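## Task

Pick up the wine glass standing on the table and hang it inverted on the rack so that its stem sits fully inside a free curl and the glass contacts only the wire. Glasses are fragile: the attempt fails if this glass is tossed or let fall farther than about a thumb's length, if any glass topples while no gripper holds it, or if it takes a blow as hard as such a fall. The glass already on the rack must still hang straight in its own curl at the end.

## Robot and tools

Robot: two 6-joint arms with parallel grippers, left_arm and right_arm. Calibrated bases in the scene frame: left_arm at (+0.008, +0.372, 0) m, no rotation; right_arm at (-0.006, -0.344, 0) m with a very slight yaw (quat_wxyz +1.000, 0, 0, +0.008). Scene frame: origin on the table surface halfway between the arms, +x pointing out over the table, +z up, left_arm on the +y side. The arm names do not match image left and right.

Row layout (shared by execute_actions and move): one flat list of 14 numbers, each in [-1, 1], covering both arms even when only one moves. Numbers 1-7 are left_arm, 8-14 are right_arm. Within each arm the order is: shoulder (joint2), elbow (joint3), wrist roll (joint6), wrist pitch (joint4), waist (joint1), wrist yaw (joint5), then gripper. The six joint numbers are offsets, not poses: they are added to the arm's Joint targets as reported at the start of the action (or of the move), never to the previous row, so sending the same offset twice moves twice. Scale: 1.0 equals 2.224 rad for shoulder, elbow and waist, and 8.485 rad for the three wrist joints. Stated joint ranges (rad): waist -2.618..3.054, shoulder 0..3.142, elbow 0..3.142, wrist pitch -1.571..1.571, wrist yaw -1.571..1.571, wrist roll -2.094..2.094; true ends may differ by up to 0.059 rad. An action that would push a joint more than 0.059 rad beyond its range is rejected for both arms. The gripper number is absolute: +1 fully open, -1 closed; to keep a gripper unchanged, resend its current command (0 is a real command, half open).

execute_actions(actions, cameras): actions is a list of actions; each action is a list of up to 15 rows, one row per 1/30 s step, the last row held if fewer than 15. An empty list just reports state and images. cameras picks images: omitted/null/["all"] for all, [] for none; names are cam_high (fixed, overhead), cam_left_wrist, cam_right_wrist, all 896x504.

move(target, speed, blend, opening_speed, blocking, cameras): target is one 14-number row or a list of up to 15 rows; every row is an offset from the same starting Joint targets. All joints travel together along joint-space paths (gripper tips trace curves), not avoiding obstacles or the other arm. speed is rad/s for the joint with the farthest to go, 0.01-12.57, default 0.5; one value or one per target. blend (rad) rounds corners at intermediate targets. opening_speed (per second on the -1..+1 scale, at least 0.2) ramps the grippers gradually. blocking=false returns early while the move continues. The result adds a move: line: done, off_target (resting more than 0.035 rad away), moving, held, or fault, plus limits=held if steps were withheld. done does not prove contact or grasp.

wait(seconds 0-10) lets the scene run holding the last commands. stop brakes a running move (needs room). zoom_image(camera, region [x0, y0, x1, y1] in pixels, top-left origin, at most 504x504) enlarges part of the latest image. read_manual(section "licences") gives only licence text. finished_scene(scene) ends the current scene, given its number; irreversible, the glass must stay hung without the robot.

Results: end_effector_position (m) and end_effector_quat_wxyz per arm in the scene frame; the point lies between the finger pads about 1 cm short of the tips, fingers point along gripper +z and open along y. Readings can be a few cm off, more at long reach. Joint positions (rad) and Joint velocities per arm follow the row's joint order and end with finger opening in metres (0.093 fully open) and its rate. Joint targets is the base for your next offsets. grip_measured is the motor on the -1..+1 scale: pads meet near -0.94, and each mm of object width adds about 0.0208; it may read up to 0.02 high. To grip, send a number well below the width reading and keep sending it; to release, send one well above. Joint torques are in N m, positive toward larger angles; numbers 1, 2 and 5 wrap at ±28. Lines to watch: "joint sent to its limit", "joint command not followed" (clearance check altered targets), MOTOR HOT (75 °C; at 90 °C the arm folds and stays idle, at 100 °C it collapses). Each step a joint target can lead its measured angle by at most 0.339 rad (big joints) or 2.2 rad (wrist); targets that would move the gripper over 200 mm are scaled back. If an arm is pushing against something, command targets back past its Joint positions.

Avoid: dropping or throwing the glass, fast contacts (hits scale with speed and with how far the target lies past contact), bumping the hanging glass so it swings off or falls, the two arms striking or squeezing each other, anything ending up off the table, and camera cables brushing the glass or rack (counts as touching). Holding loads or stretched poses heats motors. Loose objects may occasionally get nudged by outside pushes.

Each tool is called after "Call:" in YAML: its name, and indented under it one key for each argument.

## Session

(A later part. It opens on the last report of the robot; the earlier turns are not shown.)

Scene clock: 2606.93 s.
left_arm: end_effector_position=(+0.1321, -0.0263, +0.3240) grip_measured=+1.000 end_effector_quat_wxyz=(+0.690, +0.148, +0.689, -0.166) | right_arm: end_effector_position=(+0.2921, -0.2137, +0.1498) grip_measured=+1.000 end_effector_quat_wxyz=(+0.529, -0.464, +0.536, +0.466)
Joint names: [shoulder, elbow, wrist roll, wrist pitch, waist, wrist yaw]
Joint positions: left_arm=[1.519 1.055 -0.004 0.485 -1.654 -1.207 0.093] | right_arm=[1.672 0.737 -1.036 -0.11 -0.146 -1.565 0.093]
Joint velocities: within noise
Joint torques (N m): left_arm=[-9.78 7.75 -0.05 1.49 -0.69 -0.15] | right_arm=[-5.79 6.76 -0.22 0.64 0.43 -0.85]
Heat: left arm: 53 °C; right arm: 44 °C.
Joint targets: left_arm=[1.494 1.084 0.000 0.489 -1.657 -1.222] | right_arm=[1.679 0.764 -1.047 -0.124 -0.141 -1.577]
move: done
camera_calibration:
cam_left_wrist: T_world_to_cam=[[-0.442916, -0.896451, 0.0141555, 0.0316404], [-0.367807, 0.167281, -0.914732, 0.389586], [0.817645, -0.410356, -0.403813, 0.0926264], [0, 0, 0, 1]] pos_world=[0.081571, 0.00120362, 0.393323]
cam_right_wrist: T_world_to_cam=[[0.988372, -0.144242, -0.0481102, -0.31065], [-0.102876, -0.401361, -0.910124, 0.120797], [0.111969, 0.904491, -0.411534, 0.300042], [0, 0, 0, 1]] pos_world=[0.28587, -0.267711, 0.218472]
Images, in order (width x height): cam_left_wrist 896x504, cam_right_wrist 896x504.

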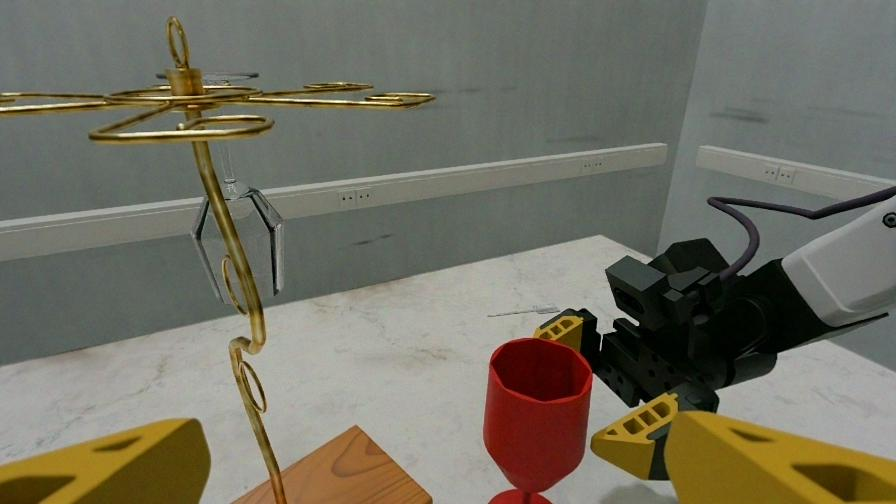

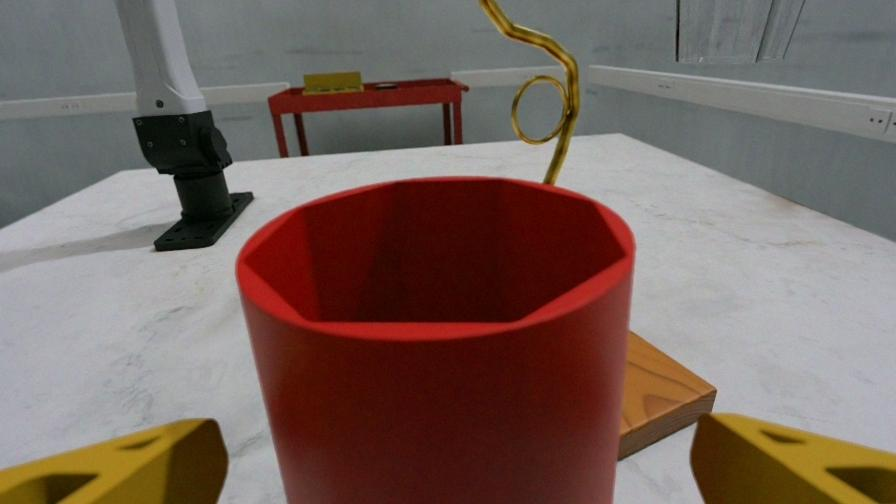

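Call:
move:
  target: [0, 0, 0, 0, 0, 0, 1, 0.0213, 0.0234, 0, -0.0008, 0.0404, 0, 1]
  speed: 0.12

Call:
zoom_image:
  camera: "cam_high"
  region: [430, 150, 560, 280]

Scene clock: 2703.93 s.
left_arm: end_effector_position=(+0.1321, -0.0263, +0.3240) grip_measured=+1.000 end_effector_quat_wxyz=(+0.690, +0.149, +0.689, -0.166) | right_arm: end_effector_position=(+0.2922, -0.1882, +0.1491) grip_measured=+1.000 end_effector_quat_wxyz=(+0.507, -0.487, +0.515, +0.490)
Joint names: [shoulder, elbow, wrist roll, wrist pitch, waist, wrist yaw]
Joint positions: left_arm=[1.519 1.055 -0.004 0.485 -1.654 -1.207 0.093] | right_arm=[1.719 0.789 -1.036 -0.117 -0.057 -1.565 0.093]
Joint velocities: within noise
Joint torques (N m): left_arm=[-9.65 7.76 0.01 1.47 -0.8 -0.15] | right_arm=[-6.3 6.89 -0.19 0.66 0.38 -0.83]
Heat: left arm: 51 °C; right arm: 42 °C.
Joint targets: left_arm=[1.494 1.084 0.000 0.489 -1.657 -1.222] | right_arm=[1.726 0.815 -1.047 -0.130 -0.052 -1.577]
move: done
camera_calibration:
cam_left_wrist: T_world_to_cam=[[-0.4429, -0.896465, 0.0137548, 0.0317087], [-0.367748, 0.167652, -0.914688, 0.389489], [0.81768, -0.410174, -0.403926, 0.0925869], [0, 0, 0, 1]] pos_world=[0.081571, 0.00110381, 0.393223]
cam_right_wrist: T_world_to_cam=[[0.997204, -0.0555482, -0.0499836, -0.292698], [-0.0683876, -0.408811, -0.910053, 0.119002], [0.030118, 0.910927, -0.411467, 0.301858], [0, 0, 0, 1]] pos_world=[0.290926, -0.24258, 0.217872]

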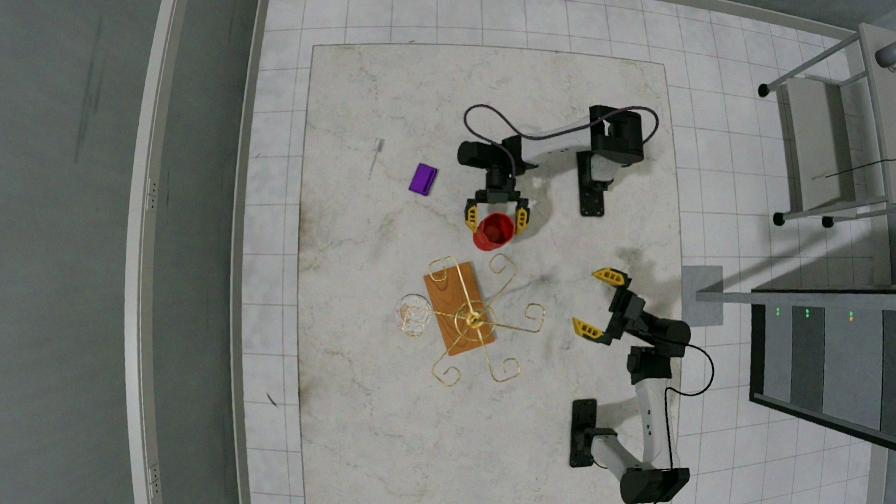

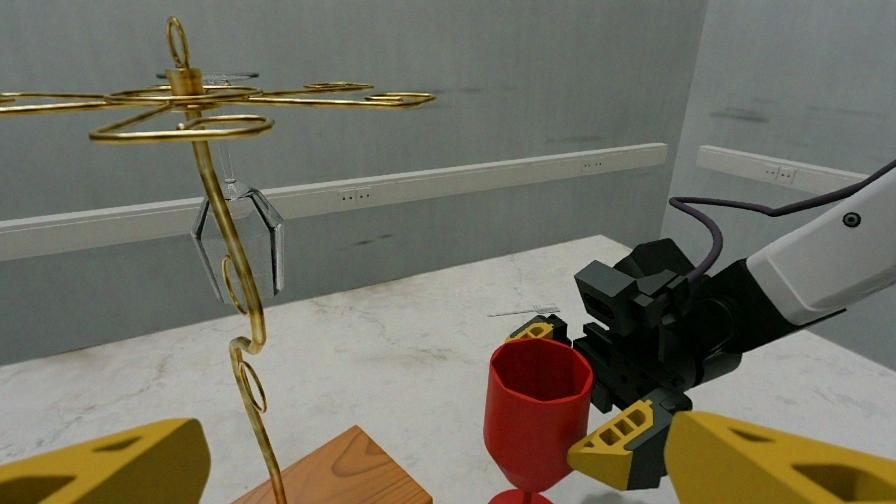

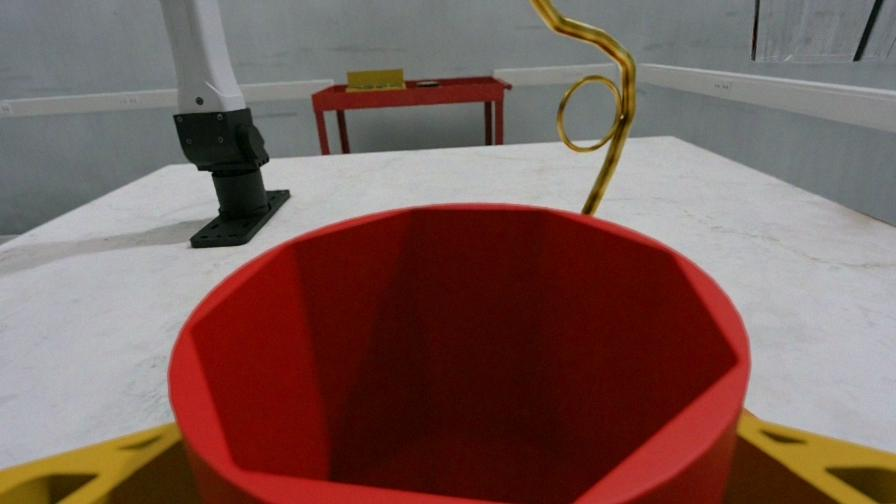

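Scaled by 3.877 from the camera's 896x504 image, which has a finer 1280x720 frame.

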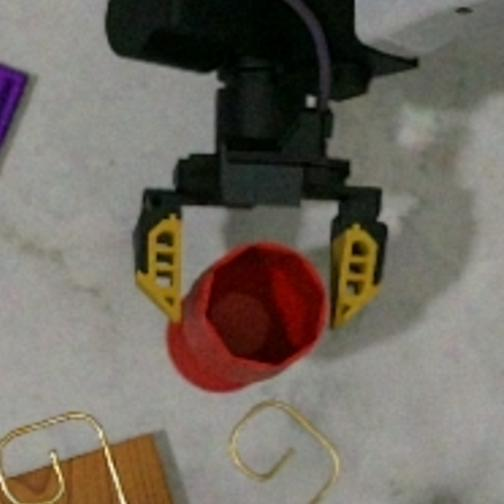

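Call:
move:
  target: [0, 0, 0, 0, 0, 0, 1, 0, 0, 0, 0, 0, 0, 0.42]
  opening_speed: 0.3
  cameras: ["cam_right_wrist", "cam_left_wrist"]

Scene clock: 2716.43 s.
left_arm: end_effector_position=(+0.1321, -0.0263, +0.3240) grip_measured=+1.000 end_effector_quat_wxyz=(+0.690, +0.149, +0.689, -0.166) | right_arm: end_effector_position=(+0.2921, -0.1882, +0.1491) grip_measured=+0.550 end_effector_quat_wxyz=(+0.507, -0.487, +0.515, +0.490)
Joint names: [shoulder, elbow, wrist roll, wrist pitch, waist, wrist yaw]
Joint positions: left_arm=[1.519 1.055 -0.004 0.485 -1.654 -1.207 0.093] | right_arm=[1.719 0.789 -1.036 -0.118 -0.057 -1.565 0.072]
Joint velocities: within noise
Joint torques (N m): left_arm=[-9.73 7.82 -0.08 1.47 -0.68 -0.13] | right_arm=[-6.15 6.78 -0.19 0.66 0.31 -0.83]
Heat: left arm: 51 °C; right arm: 42 °C.
Joint targets: left_arm=[1.494 1.084 0.000 0.489 -1.657 -1.221] | right_arm=[1.726 0.815 -1.047 -0.130 -0.052 -1.577]
move: done
camera_calibration:
cam_left_wrist: T_world_to_cam=[[-0.4429, -0.896465, 0.0137548, 0.0317087], [-0.367748, 0.167652, -0.914688, 0.389489], [0.81768, -0.410174, -0.403926, 0.0925869], [0, 0, 0, 1]] pos_world=[0.081571, 0.00110381, 0.393223]
cam_right_wrist: T_world_to_cam=[[0.997168, -0.0554736, -0.050784, -0.292499], [-0.0690871, -0.408803, -0.910004, 0.119105], [0.0297206, 0.910935, -0.411478, 0.301937], [0, 0, 0, 1]] pos_world=[0.290925, -0.24258, 0.217772]
Images, in order (width x height): cam_left_wrist 896x504, cam_right_wrist 896x504.

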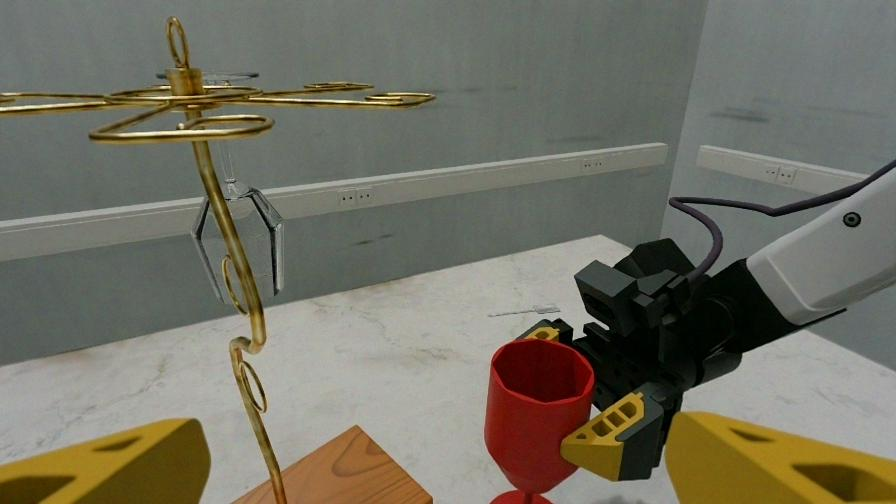

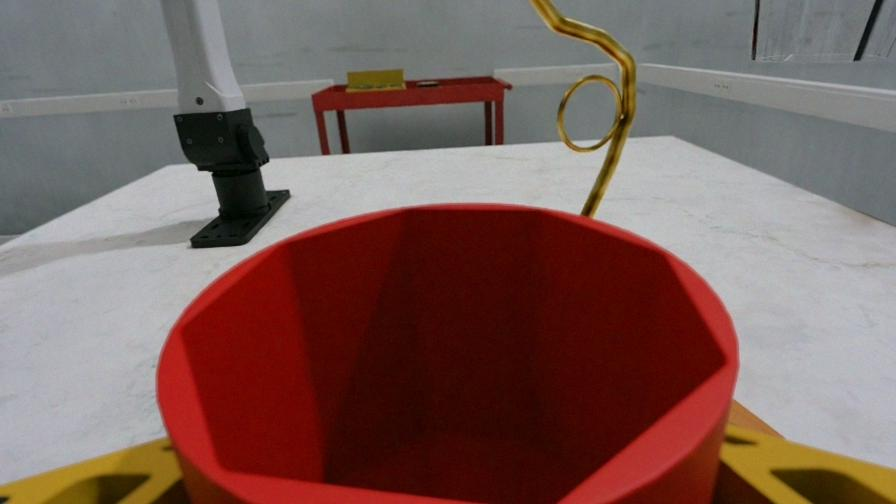

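Call:
move:
  target:
    - [0, 0, 0, 0, 0, 0, 1, -0.0821, 0.0520, 0, -0.0314, -0.0231, 0, 0.42]
    - [0, 0, 0, 0, 0, 0, 1, -0.1455, 0.1061, 0, -0.0622, -0.0788, 0, 0.42]
  speed: 0.25
  blend: 0.05
  cameras: ["cam_right_wrist", "cam_left_wrist"]

Scene clock: 2752.30 s.
left_arm: end_effector_position=(+0.1321, -0.0262, +0.3239) grip_measured=+1.000 end_effector_quat_wxyz=(+0.690, +0.149, +0.689, -0.165) | right_arm: end_effector_position=(+0.2901, -0.2339, +0.2692) grip_measured=+0.541 end_effector_quat_wxyz=(+0.545, -0.443, +0.553, +0.447)
Joint names: [shoulder, elbow, wrist roll, wrist pitch, waist, wrist yaw]
Joint positions: left_arm=[1.519 1.055 -0.004 0.484 -1.654 -1.207 0.093] | right_arm=[1.421 1.02 -1.037 -0.647 -0.221 -1.565 0.071]
Joint velocities: within noise
Joint torques (N m): left_arm=[-9.58 7.82 -0.05 1.55 -0.61 -0.13] | right_arm=[-7.15 8.27 -0.21 0.66 -0.65 -0.83]
Heat: left arm: 51 °C; right arm: 43 °C.
Joint targets: left_arm=[1.494 1.084 0.000 0.489 -1.657 -1.222] | right_arm=[1.403 1.051 -1.047 -0.658 -0.227 -1.577]
move: done
camera_calibration:
cam_left_wrist: T_world_to_cam=[[-0.442508, -0.896664, 0.0134145, 0.0319008], [-0.367846, 0.16785, -0.914612, 0.38945], [0.817849, -0.409658, -0.404109, 0.0926865], [0, 0, 0, 1]] pos_world=[0.0815704, 0.00120464, 0.393224]
cam_right_wrist: T_world_to_cam=[[0.974835, -0.217235, -0.0500478, -0.318434], [-0.134121, -0.3922, -0.91005, 0.23233], [0.178066, 0.893861, -0.411466, 0.346024], [0, 0, 0, 1]] pos_world=[0.279966, -0.287353, 0.337872]
Images, in order (width x height): cam_left_wrist 896x504, cam_right_wrist 896x504.

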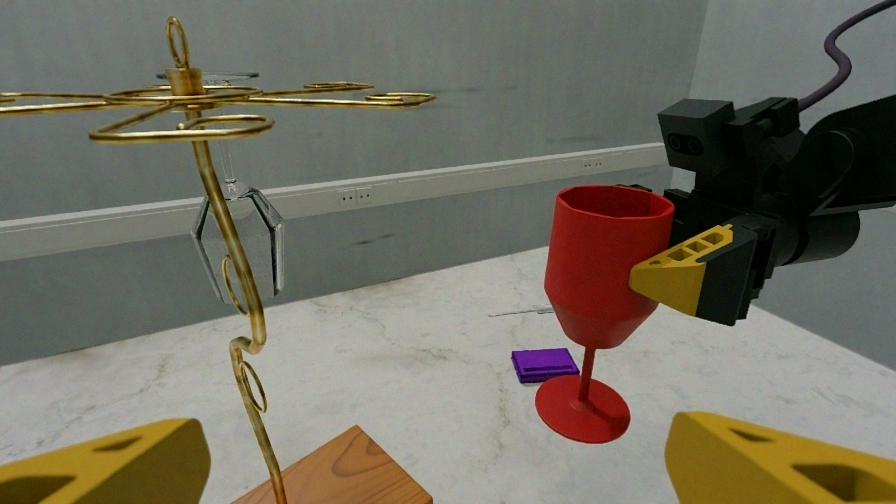

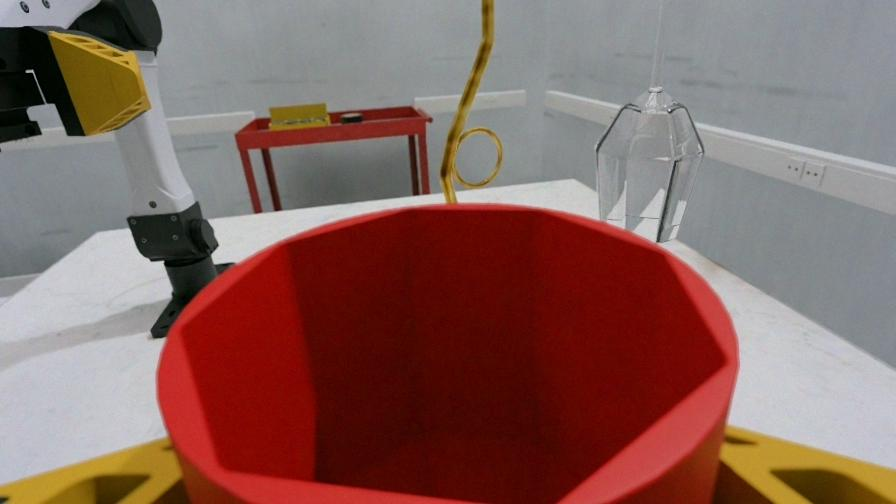

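Call:
move:
  target:
    - [0, 0, 0, 0, 0, 0, 1, 0.0286, 0.0385, 0.2750, -0.0334, 0, 0, 0.42]
  speed: 0.9
  cameras: ["cam_left_wrist"]

Scene clock: 2766.97 s.
left_arm: end_effector_position=(+0.1321, -0.0262, +0.3239) grip_measured=+1.000 end_effector_quat_wxyz=(+0.690, +0.149, +0.689, -0.165) | right_arm: end_effector_position=(+0.2861, -0.2331, +0.2745) grip_measured=+0.541 end_effector_quat_wxyz=(-0.268, +0.399, +0.587, +0.652)
Joint names: [shoulder, elbow, wrist roll, wrist pitch, waist, wrist yaw]
Joint positions: left_arm=[1.519 1.055 -0.004 0.484 -1.654 -1.207 0.093] | right_arm=[1.461 1.104 1.275 -0.925 -0.221 -1.565 0.071]
Joint velocities: within noise
Joint torques (N m): left_arm=[-10.02 7.99 -0.05 1.54 -0.73 -0.15] | right_arm=[-5.08 8.38 -0.03 0.4 -0.62 -0.92]
Heat: left arm: 51 °C; right arm: 44 °C.
Joint targets: left_arm=[1.494 1.084 0.000 0.489 -1.657 -1.222] | right_arm=[1.466 1.137 1.286 -0.941 -0.227 -1.577]
move: done
camera_calibration:
cam_left_wrist: T_world_to_cam=[[-0.442508, -0.896664, 0.0134145, 0.0319008], [-0.367846, 0.16785, -0.914612, 0.38945], [0.817849, -0.409658, -0.404109, 0.0926865], [0, 0, 0, 1]] pos_world=[0.0815704, 0.00120464, 0.393224]
Images, in order (width x height): cam_left_wrist 896x504.

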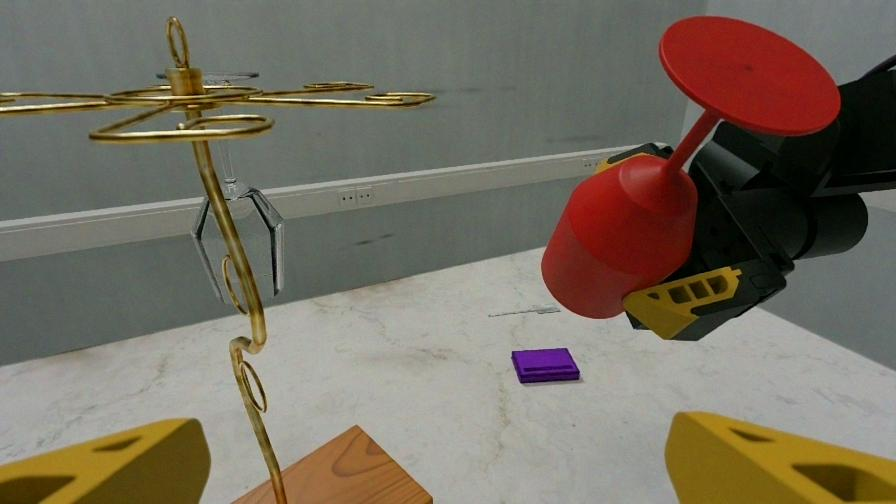

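Call:
move:
  target: [0, 0, 0, 0, 0, 0, 1, 0, 0, 0.0659, 0, 0, 0, 0.42]
  speed: 0.6

Call:
zoom_image:
  camera: "cam_high"
  region: [420, 150, 580, 310]

Scene clock: 2774.50 s.
left_arm: end_effector_position=(+0.1321, -0.0262, +0.3239) grip_measured=+1.000 end_effector_quat_wxyz=(+0.690, +0.149, +0.689, -0.165) | right_arm: end_effector_position=(+0.2859, -0.2331, +0.2745) grip_measured=+0.540 end_effector_quat_wxyz=(-0.439, +0.546, +0.452, +0.552)
Joint names: [shoulder, elbow, wrist roll, wrist pitch, waist, wrist yaw]
Joint positions: left_arm=[1.519 1.055 -0.004 0.484 -1.654 -1.207 0.093] | right_arm=[1.461 1.104 1.837 -0.927 -0.221 -1.565 0.071]
Joint velocities: within noise
Joint torques (N m): left_arm=[-9.61 7.54 -0.02 1.5 -0.75 -0.17] | right_arm=[-5.04 8.36 -0.04 0.4 -0.66 -0.87]
Heat: left arm: 51 °C; right arm: 45 °C.
Joint targets: left_arm=[1.494 1.084 0.000 0.489 -1.657 -1.222] | right_arm=[1.466 1.137 1.846 -0.941 -0.227 -1.577]
move: done
camera_calibration:
cam_left_wrist: T_world_to_cam=[[-0.442508, -0.896664, 0.0134145, 0.0319008], [-0.367846, 0.16785, -0.914612, 0.38945], [0.817849, -0.409658, -0.404109, 0.0926865], [0, 0, 0, 1]] pos_world=[0.0815704, 0.00120464, 0.393224]
cam_right_wrist: T_world_to_cam=[[-0.980454, 0.195819, 0.0190778, 0.322443], [-0.0615252, -0.39726, 0.915641, -0.28612], [0.186879, 0.896571, 0.401543, 0.12312], [0, 0, 0, 1]] pos_world=[0.275529, -0.287191, 0.206394]

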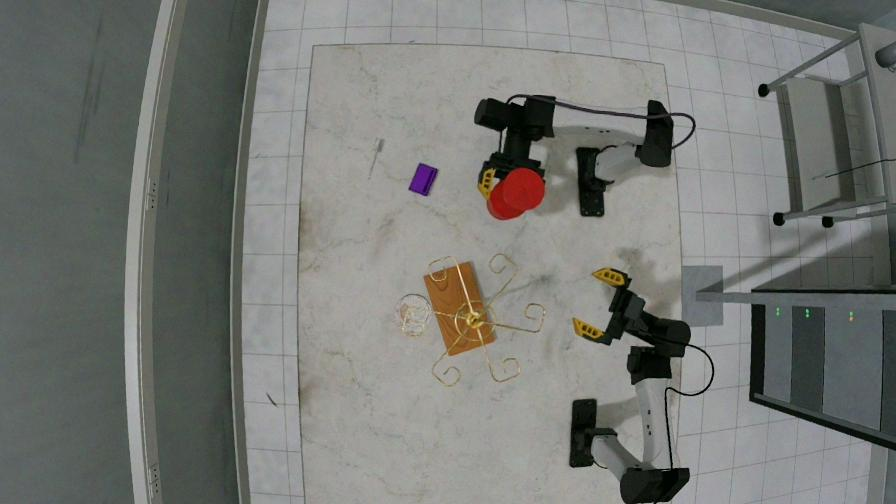

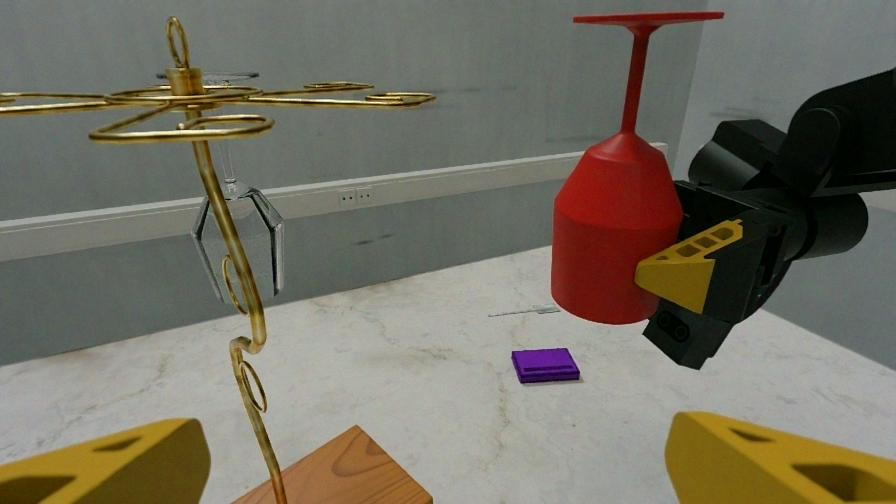

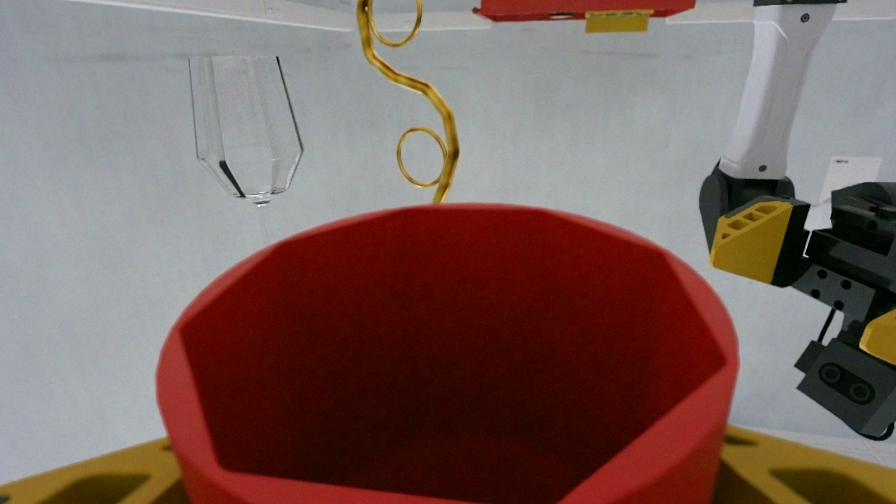

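Scaled by 3.150 from the camera's 896x504 image, which has a finer 1280x720 frame.

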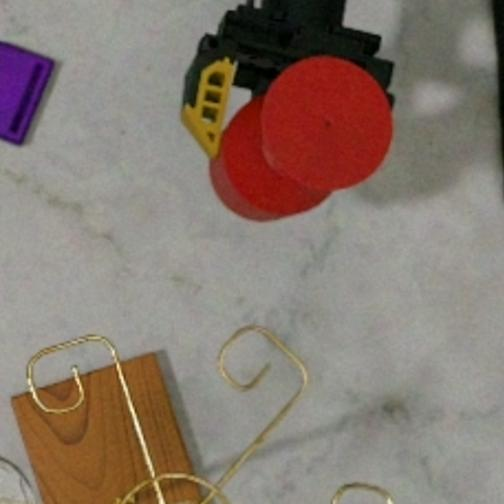

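Call:
move:
  target: [0, 0, 0, 0, 0, 0, 1, 0.2192, 0.2138, 0.0009, -0.0015, 0.1341, 0, 0.42]
  speed: 0.3

Call:
zoom_image:
  camera: "cam_high"
  region: [430, 210, 530, 310]

Call:
zoom_image:
  camera: "cam_left_wrist"
  region: [300, 0, 600, 250]

Scene clock: 2963.83 s.
left_arm: end_effector_position=(+0.1321, -0.0262, +0.3239) grip_measured=+1.000 end_effector_quat_wxyz=(+0.690, +0.149, +0.689, -0.165) | right_arm: end_effector_position=(+0.3659, -0.1440, +0.2526) grip_measured=+0.540 end_effector_quat_wxyz=(+0.523, -0.485, -0.517, -0.473)
Joint names: [shoulder, elbow, wrist roll, wrist pitch, waist, wrist yaw]
Joint positions: left_arm=[1.519 1.055 -0.004 0.484 -1.654 -1.207 0.093] | right_arm=[1.951 1.578 1.846 -0.94 0.069 -1.565 0.071]
Joint velocities: within noise
Joint torques (N m): left_arm=[-9.77 7.86 -0.06 1.57 -0.76 -0.16] | right_arm=[-9.57 8.54 -0.02 0.29 0.2 -0.87]
Heat: left arm: 51 °C; right arm: 47 °C.
Joint targets: left_arm=[1.494 1.084 0.000 0.490 -1.657 -1.222] | right_arm=[1.954 1.613 1.854 -0.954 0.071 -1.577]
move: done
camera_calibration:
cam_left_wrist: T_world_to_cam=[[-0.442508, -0.896664, 0.0134145, 0.0319008], [-0.367846, 0.16785, -0.914612, 0.38945], [0.817849, -0.409658, -0.404109, 0.0926865], [0, 0, 0, 1]] pos_world=[0.0815704, 0.00120464, 0.393224]
cam_right_wrist: T_world_to_cam=[[-0.994123, -0.0921391, 0.0568243, 0.337785], [0.088899, -0.395344, 0.914221, -0.28016], [-0.0617704, 0.9139, 0.401212, 0.130694], [0, 0, 0, 1]] pos_world=[0.368779, -0.199077, 0.184498]

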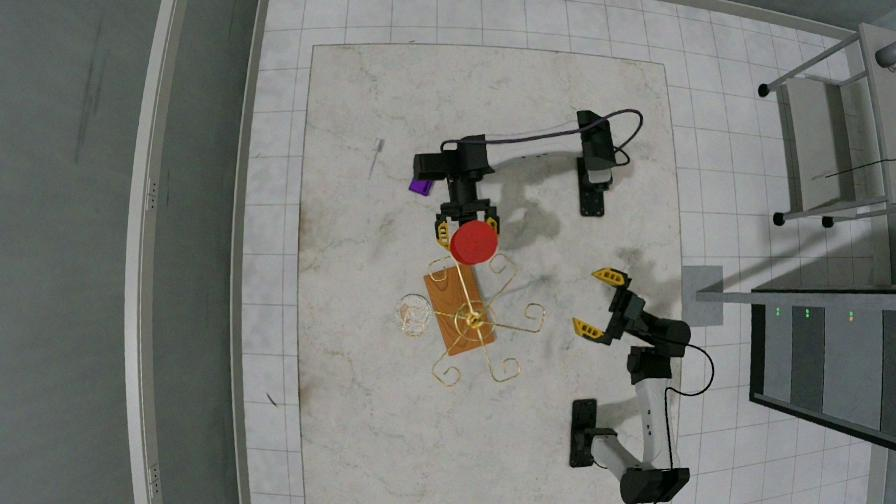

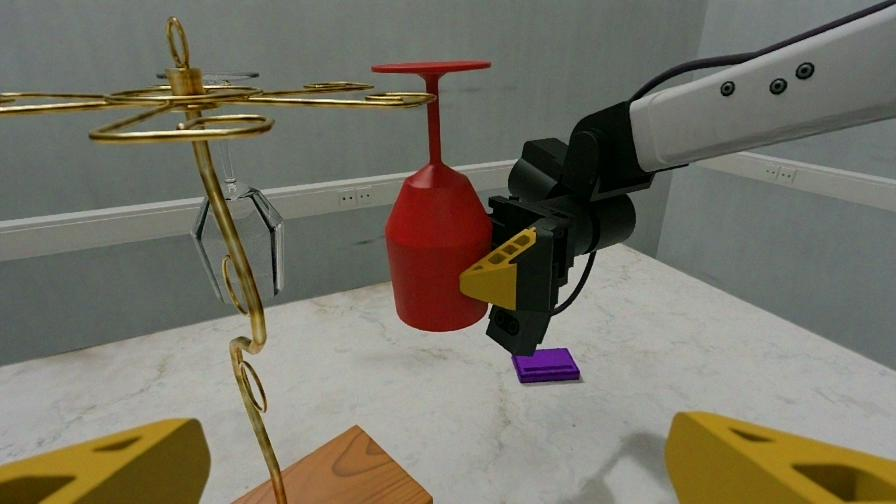

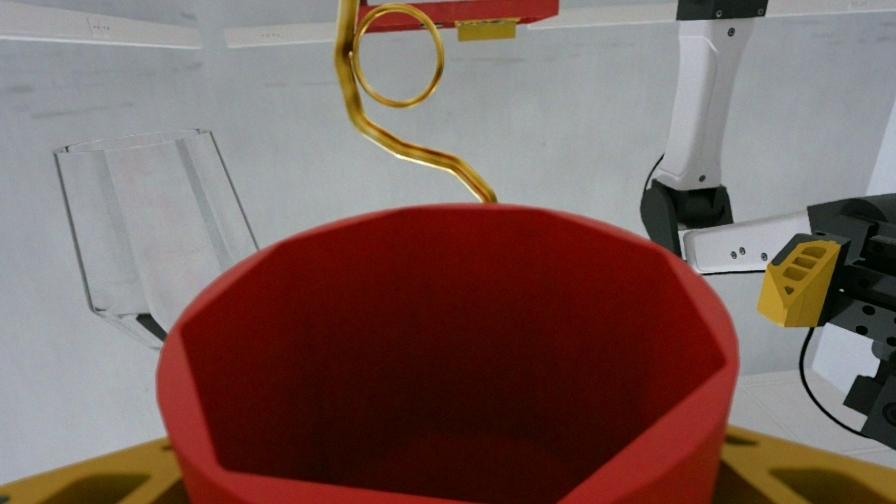

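Scaled by 5.040 from the camera's 896x504 image, which has a finer 1280x720 frame.

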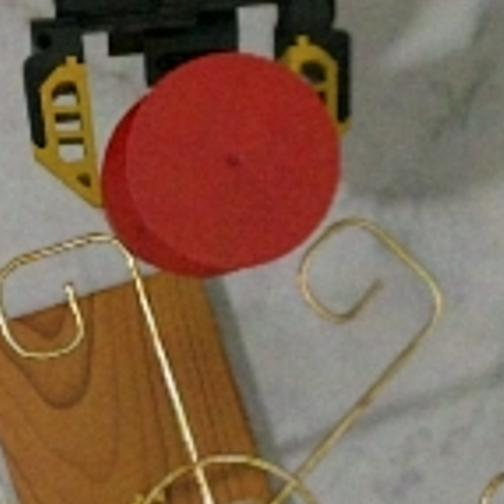

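Scaled by 1.680 from the camera's 896x504 image, which has a finer 1280x720 frame.

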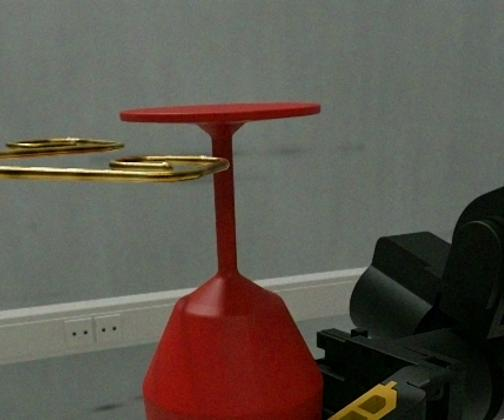

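Call:
move:
  target:
    - [0, 0, 0, 0, 0, 0, 1, 0.0294, 0.0521, -0.0002, -0.0055, 0.0482, 0, 0.42]
    - [0, 0, 0, 0, 0, 0, 1, 0.0287, 0.0510, -0.0002, -0.0054, 0.0826, 0, 0.42]
  speed: 0.12
  blend: 0.01

Call:
zoom_image:
  camera: "cam_high"
  region: [450, 230, 550, 330]

Call:
zoom_image:
  camera: "cam_left_wrist"
  region: [250, 20, 500, 220]

Scene clock: 3052.53 s.
left_arm: end_effector_position=(+0.1321, -0.0263, +0.3239) grip_measured=+1.000 end_effector_quat_wxyz=(+0.690, +0.149, +0.689, -0.165) | right_arm: end_effector_position=(+0.3398, -0.0753, +0.2602) grip_measured=+0.540 end_effector_quat_wxyz=(+0.562, -0.433, -0.562, -0.426)
Joint names: [shoulder, elbow, wrist roll, wrist pitch, waist, wrist yaw]
Joint positions: left_arm=[1.519 1.055 -0.004 0.484 -1.654 -1.207 0.093] | right_arm=[2.013 1.695 1.846 -0.985 0.251 -1.565 0.071]
Joint velocities: within noise
Joint torques (N m): left_arm=[-9.83 8.01 -0.04 1.5 -0.49 -0.11] | right_arm=[-9.98 8.05 -0.04 0.36 0.18 -0.91]
Heat: left arm: 51 °C; right arm: 48 °C.
Joint targets: left_arm=[1.494 1.084 0.000 0.489 -1.657 -1.222] | right_arm=[2.018 1.726 1.852 -1.000 0.255 -1.577]
move: done
camera_calibration:
cam_left_wrist: T_world_to_cam=[[-0.442549, -0.896649, 0.0130907, 0.0319432], [-0.367793, 0.168175, -0.914574, 0.389356], [0.81785, -0.409559, -0.404207, 0.0926434], [0, 0, 0, 1]] pos_world=[0.0815705, 0.0011047, 0.393124]
cam_right_wrist: T_world_to_cam=[[-0.961339, -0.271406, 0.0465517, 0.295848], [0.150205, -0.375143, 0.914716, -0.277069], [-0.230796, 0.886344, 0.401406, 0.118508], [0, 0, 0, 1]] pos_world=[0.353378, -0.128684, 0.192097]

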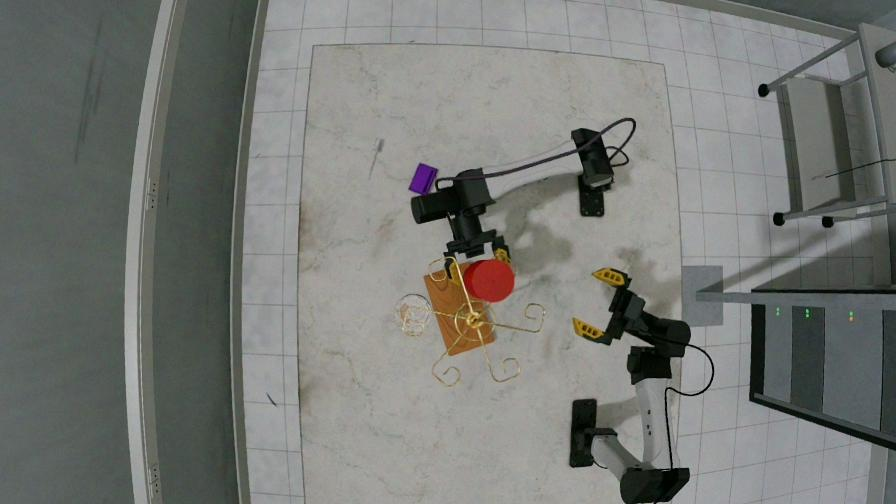

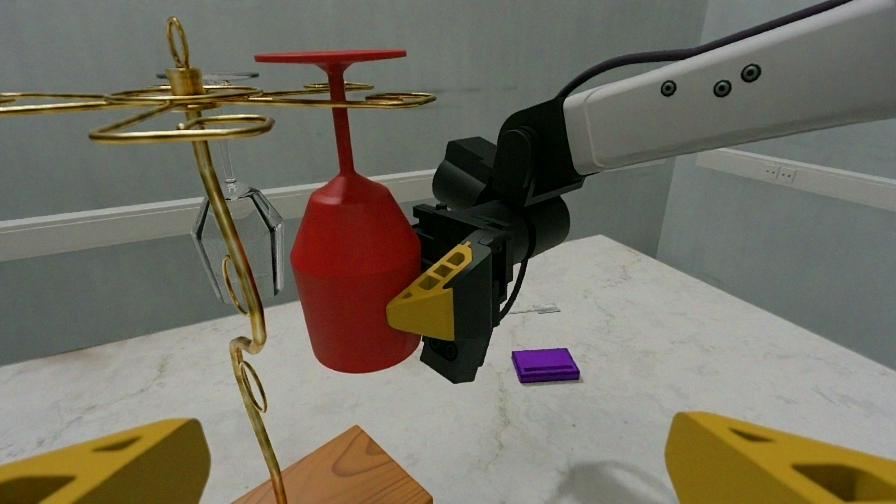

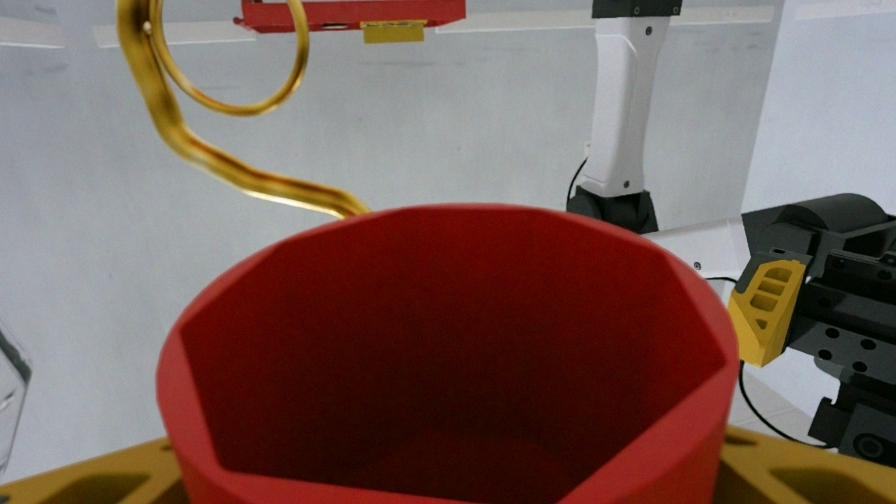

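Scaled by 5.040 from the camera's 896x504 image, which has a finer 1280x720 frame.

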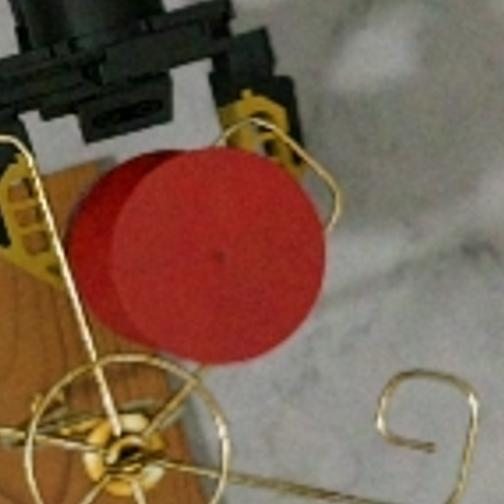

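Scaled by 2.016 from the camera's 896x504 image, which has a finer 1280x720 frame.

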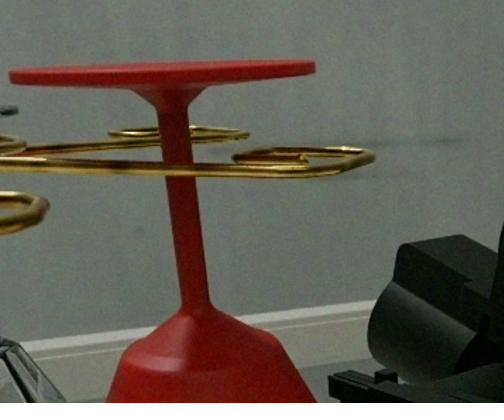

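Call:
move:
  target: [0, 0, 0, 0, 0, 0, 1, -0.0496, -0.0712, 0, 0.0080, 0.0013, 0, 0.42]
  speed: 0.08
  cameras: ["cam_high", "cam_left_wrist"]

Call:
zoom_image:
  camera: "cam_high"
  region: [470, 230, 550, 310]

Call:
zoom_image:
  camera: "cam_left_wrist"
  region: [250, 20, 450, 180]

Scene clock: 3117.70 s.
left_arm: end_effector_position=(+0.1321, -0.0263, +0.3239) grip_measured=+1.000 end_effector_quat_wxyz=(+0.690, +0.149, +0.689, -0.165) | right_arm: end_effector_position=(+0.3216, -0.0803, +0.2556) grip_measured=+0.540 end_effector_quat_wxyz=(+0.564, -0.436, -0.559, -0.423)
Joint names: [shoulder, elbow, wrist roll, wrist pitch, waist, wrist yaw]
Joint positions: left_arm=[1.519 1.055 -0.004 0.484 -1.654 -1.207 0.093] | right_arm=[1.943 1.578 1.846 -0.95 0.251 -1.565 0.071]
Joint velocities: within noise
Joint torques (N m): left_arm=[-9.89 7.95 0.01 1.5 -0.54 -0.1] | right_arm=[-13.05 4.75 -0.03 0.69 0.47 -0.91]
Heat: left arm: 51 °C; right arm: 48 °C.
Joint targets: left_arm=[1.494 1.084 0.000 0.489 -1.657 -1.222] | right_arm=[1.907 1.568 1.852 -0.932 0.258 -1.577]
move: done
camera_calibration:
cam_left_wrist: T_world_to_cam=[[-0.442549, -0.896649, 0.0130907, 0.0319432], [-0.367793, 0.168175, -0.914574, 0.389356], [0.81785, -0.409559, -0.404207, 0.0926434], [0, 0, 0, 1]] pos_world=[0.0815705, 0.0011047, 0.393124]
Images, in order (width x height): cam_high 896x504, cam_left_wrist 896x504.

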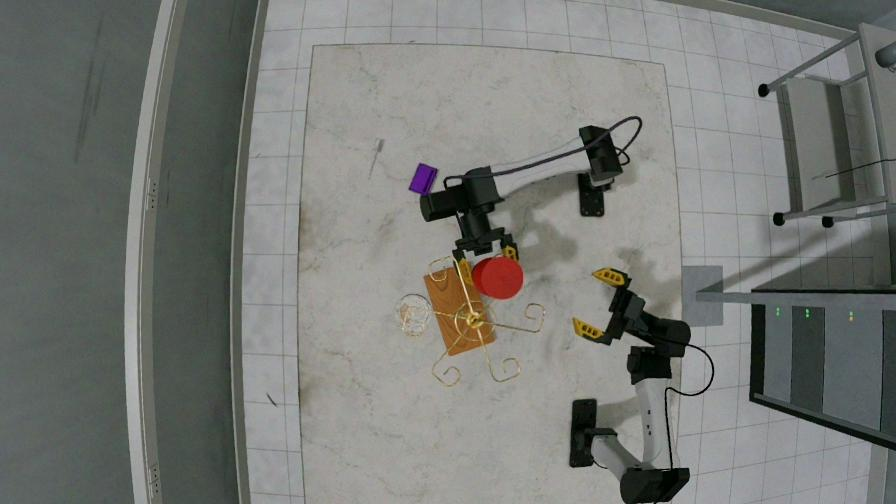

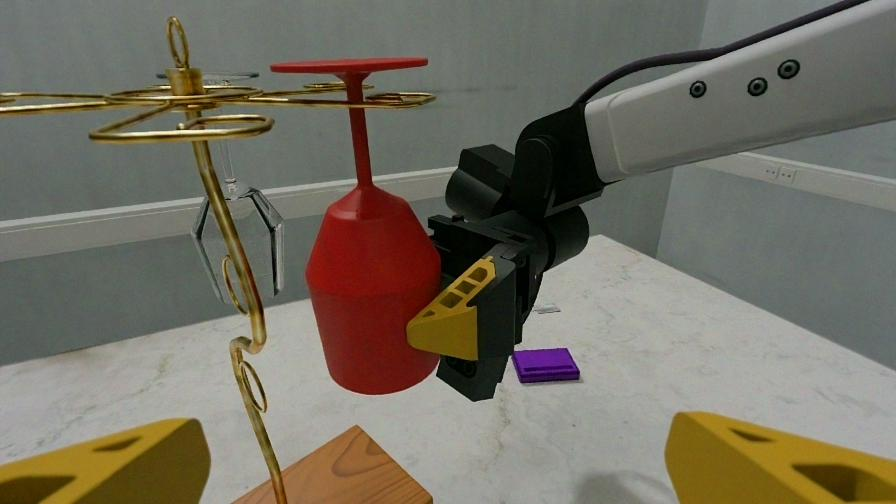

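Scaled by 6.300 from the camera's 896x504 image, which has a finer 1280x720 frame.

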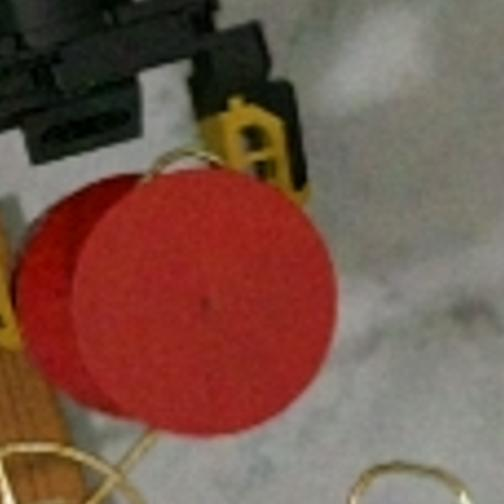

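Scaled by 2.520 from the camera's 896x504 image, which has a finer 1280x720 frame.

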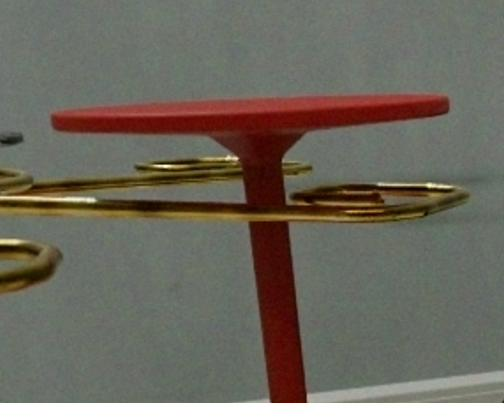

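Call:
move:
  target: [0, 0, 0, 0, 0, 0, 1, -0.0426, -0.0516, 0, 0.0031, -0.0152, 0, 0.42]
  speed: 0.07
  cameras: ["cam_high", "cam_left_wrist"]

Call:
zoom_image:
  camera: "cam_high"
  region: [470, 230, 550, 310]

Call:
zoom_image:
  camera: "cam_left_wrist"
  region: [300, 30, 460, 150]

Scene clock: 3151.17 s.
left_arm: end_effector_position=(+0.1321, -0.0263, +0.3239) grip_measured=+1.000 end_effector_quat_wxyz=(+0.690, +0.149, +0.689, -0.165) | right_arm: end_effector_position=(+0.3032, -0.0929, +0.2596) grip_measured=+0.540 end_effector_quat_wxyz=(+0.558, -0.439, -0.557, -0.431)
Joint names: [shoulder, elbow, wrist roll, wrist pitch, waist, wrist yaw]
Joint positions: left_arm=[1.519 1.055 -0.004 0.484 -1.654 -1.207 0.093] | right_arm=[1.845 1.463 1.846 -0.924 0.231 -1.565 0.071]
Joint velocities: within noise
Joint torques (N m): left_arm=[-9.96 7.88 -0.03 1.53 -0.65 -0.14] | right_arm=[-12.18 4.83 -0.01 0.66 -0.58 -0.92]
Heat: left arm: 51 °C; right arm: 44 °C.
Joint targets: left_arm=[1.494 1.084 0.000 0.489 -1.657 -1.222] | right_arm=[1.813 1.453 1.852 -0.906 0.224 -1.577]
move: done
camera_calibration:
cam_left_wrist: T_world_to_cam=[[-0.442549, -0.896649, 0.0130907, 0.0319432], [-0.367793, 0.168175, -0.914574, 0.389356], [0.81785, -0.409559, -0.404207, 0.0926434], [0, 0, 0, 1]] pos_world=[0.0815705, 0.0011047, 0.393124]
Images, in order (width x height): cam_high 896x504, cam_left_wrist 896x504.

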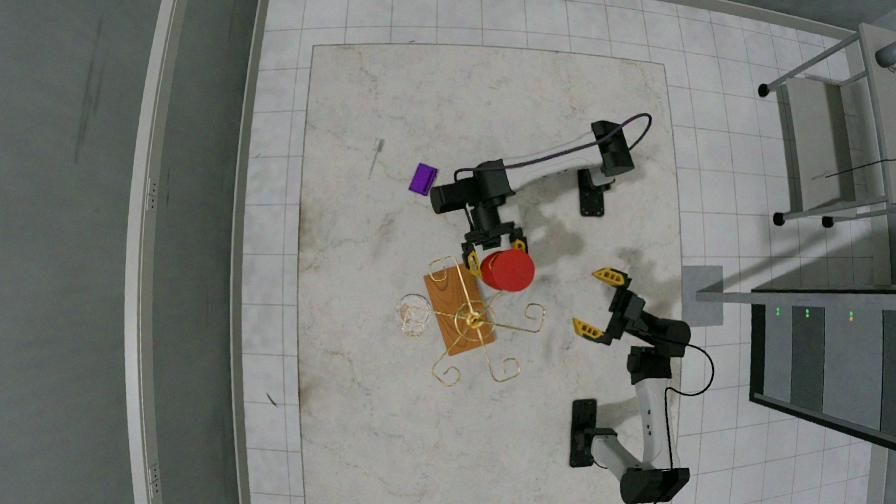

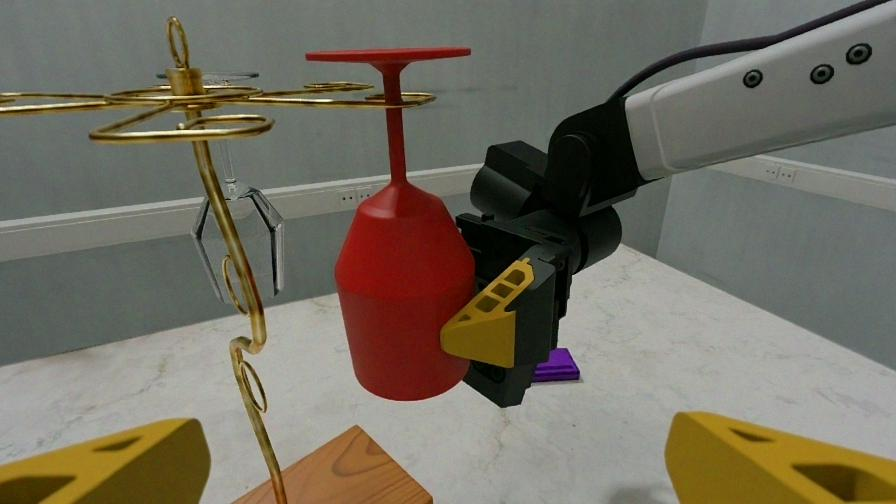

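Scaled by 6.300 from the camera's 896x504 image, which has a finer 1280x720 frame.

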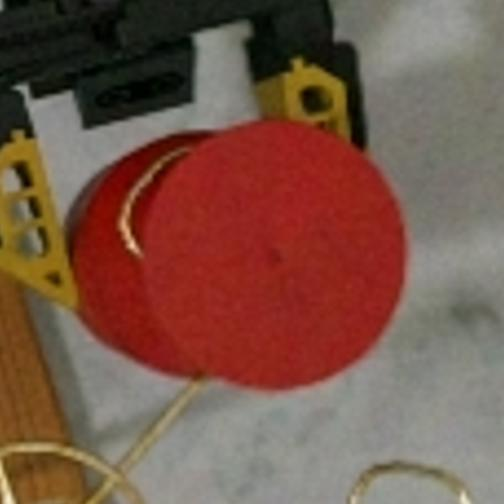

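Scaled by 3.150 from the camera's 896x504 image, which has a finer 1280x720 frame.

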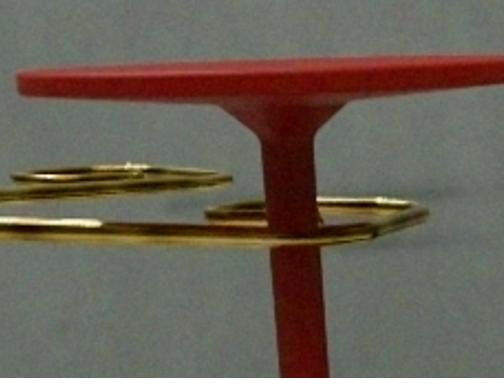

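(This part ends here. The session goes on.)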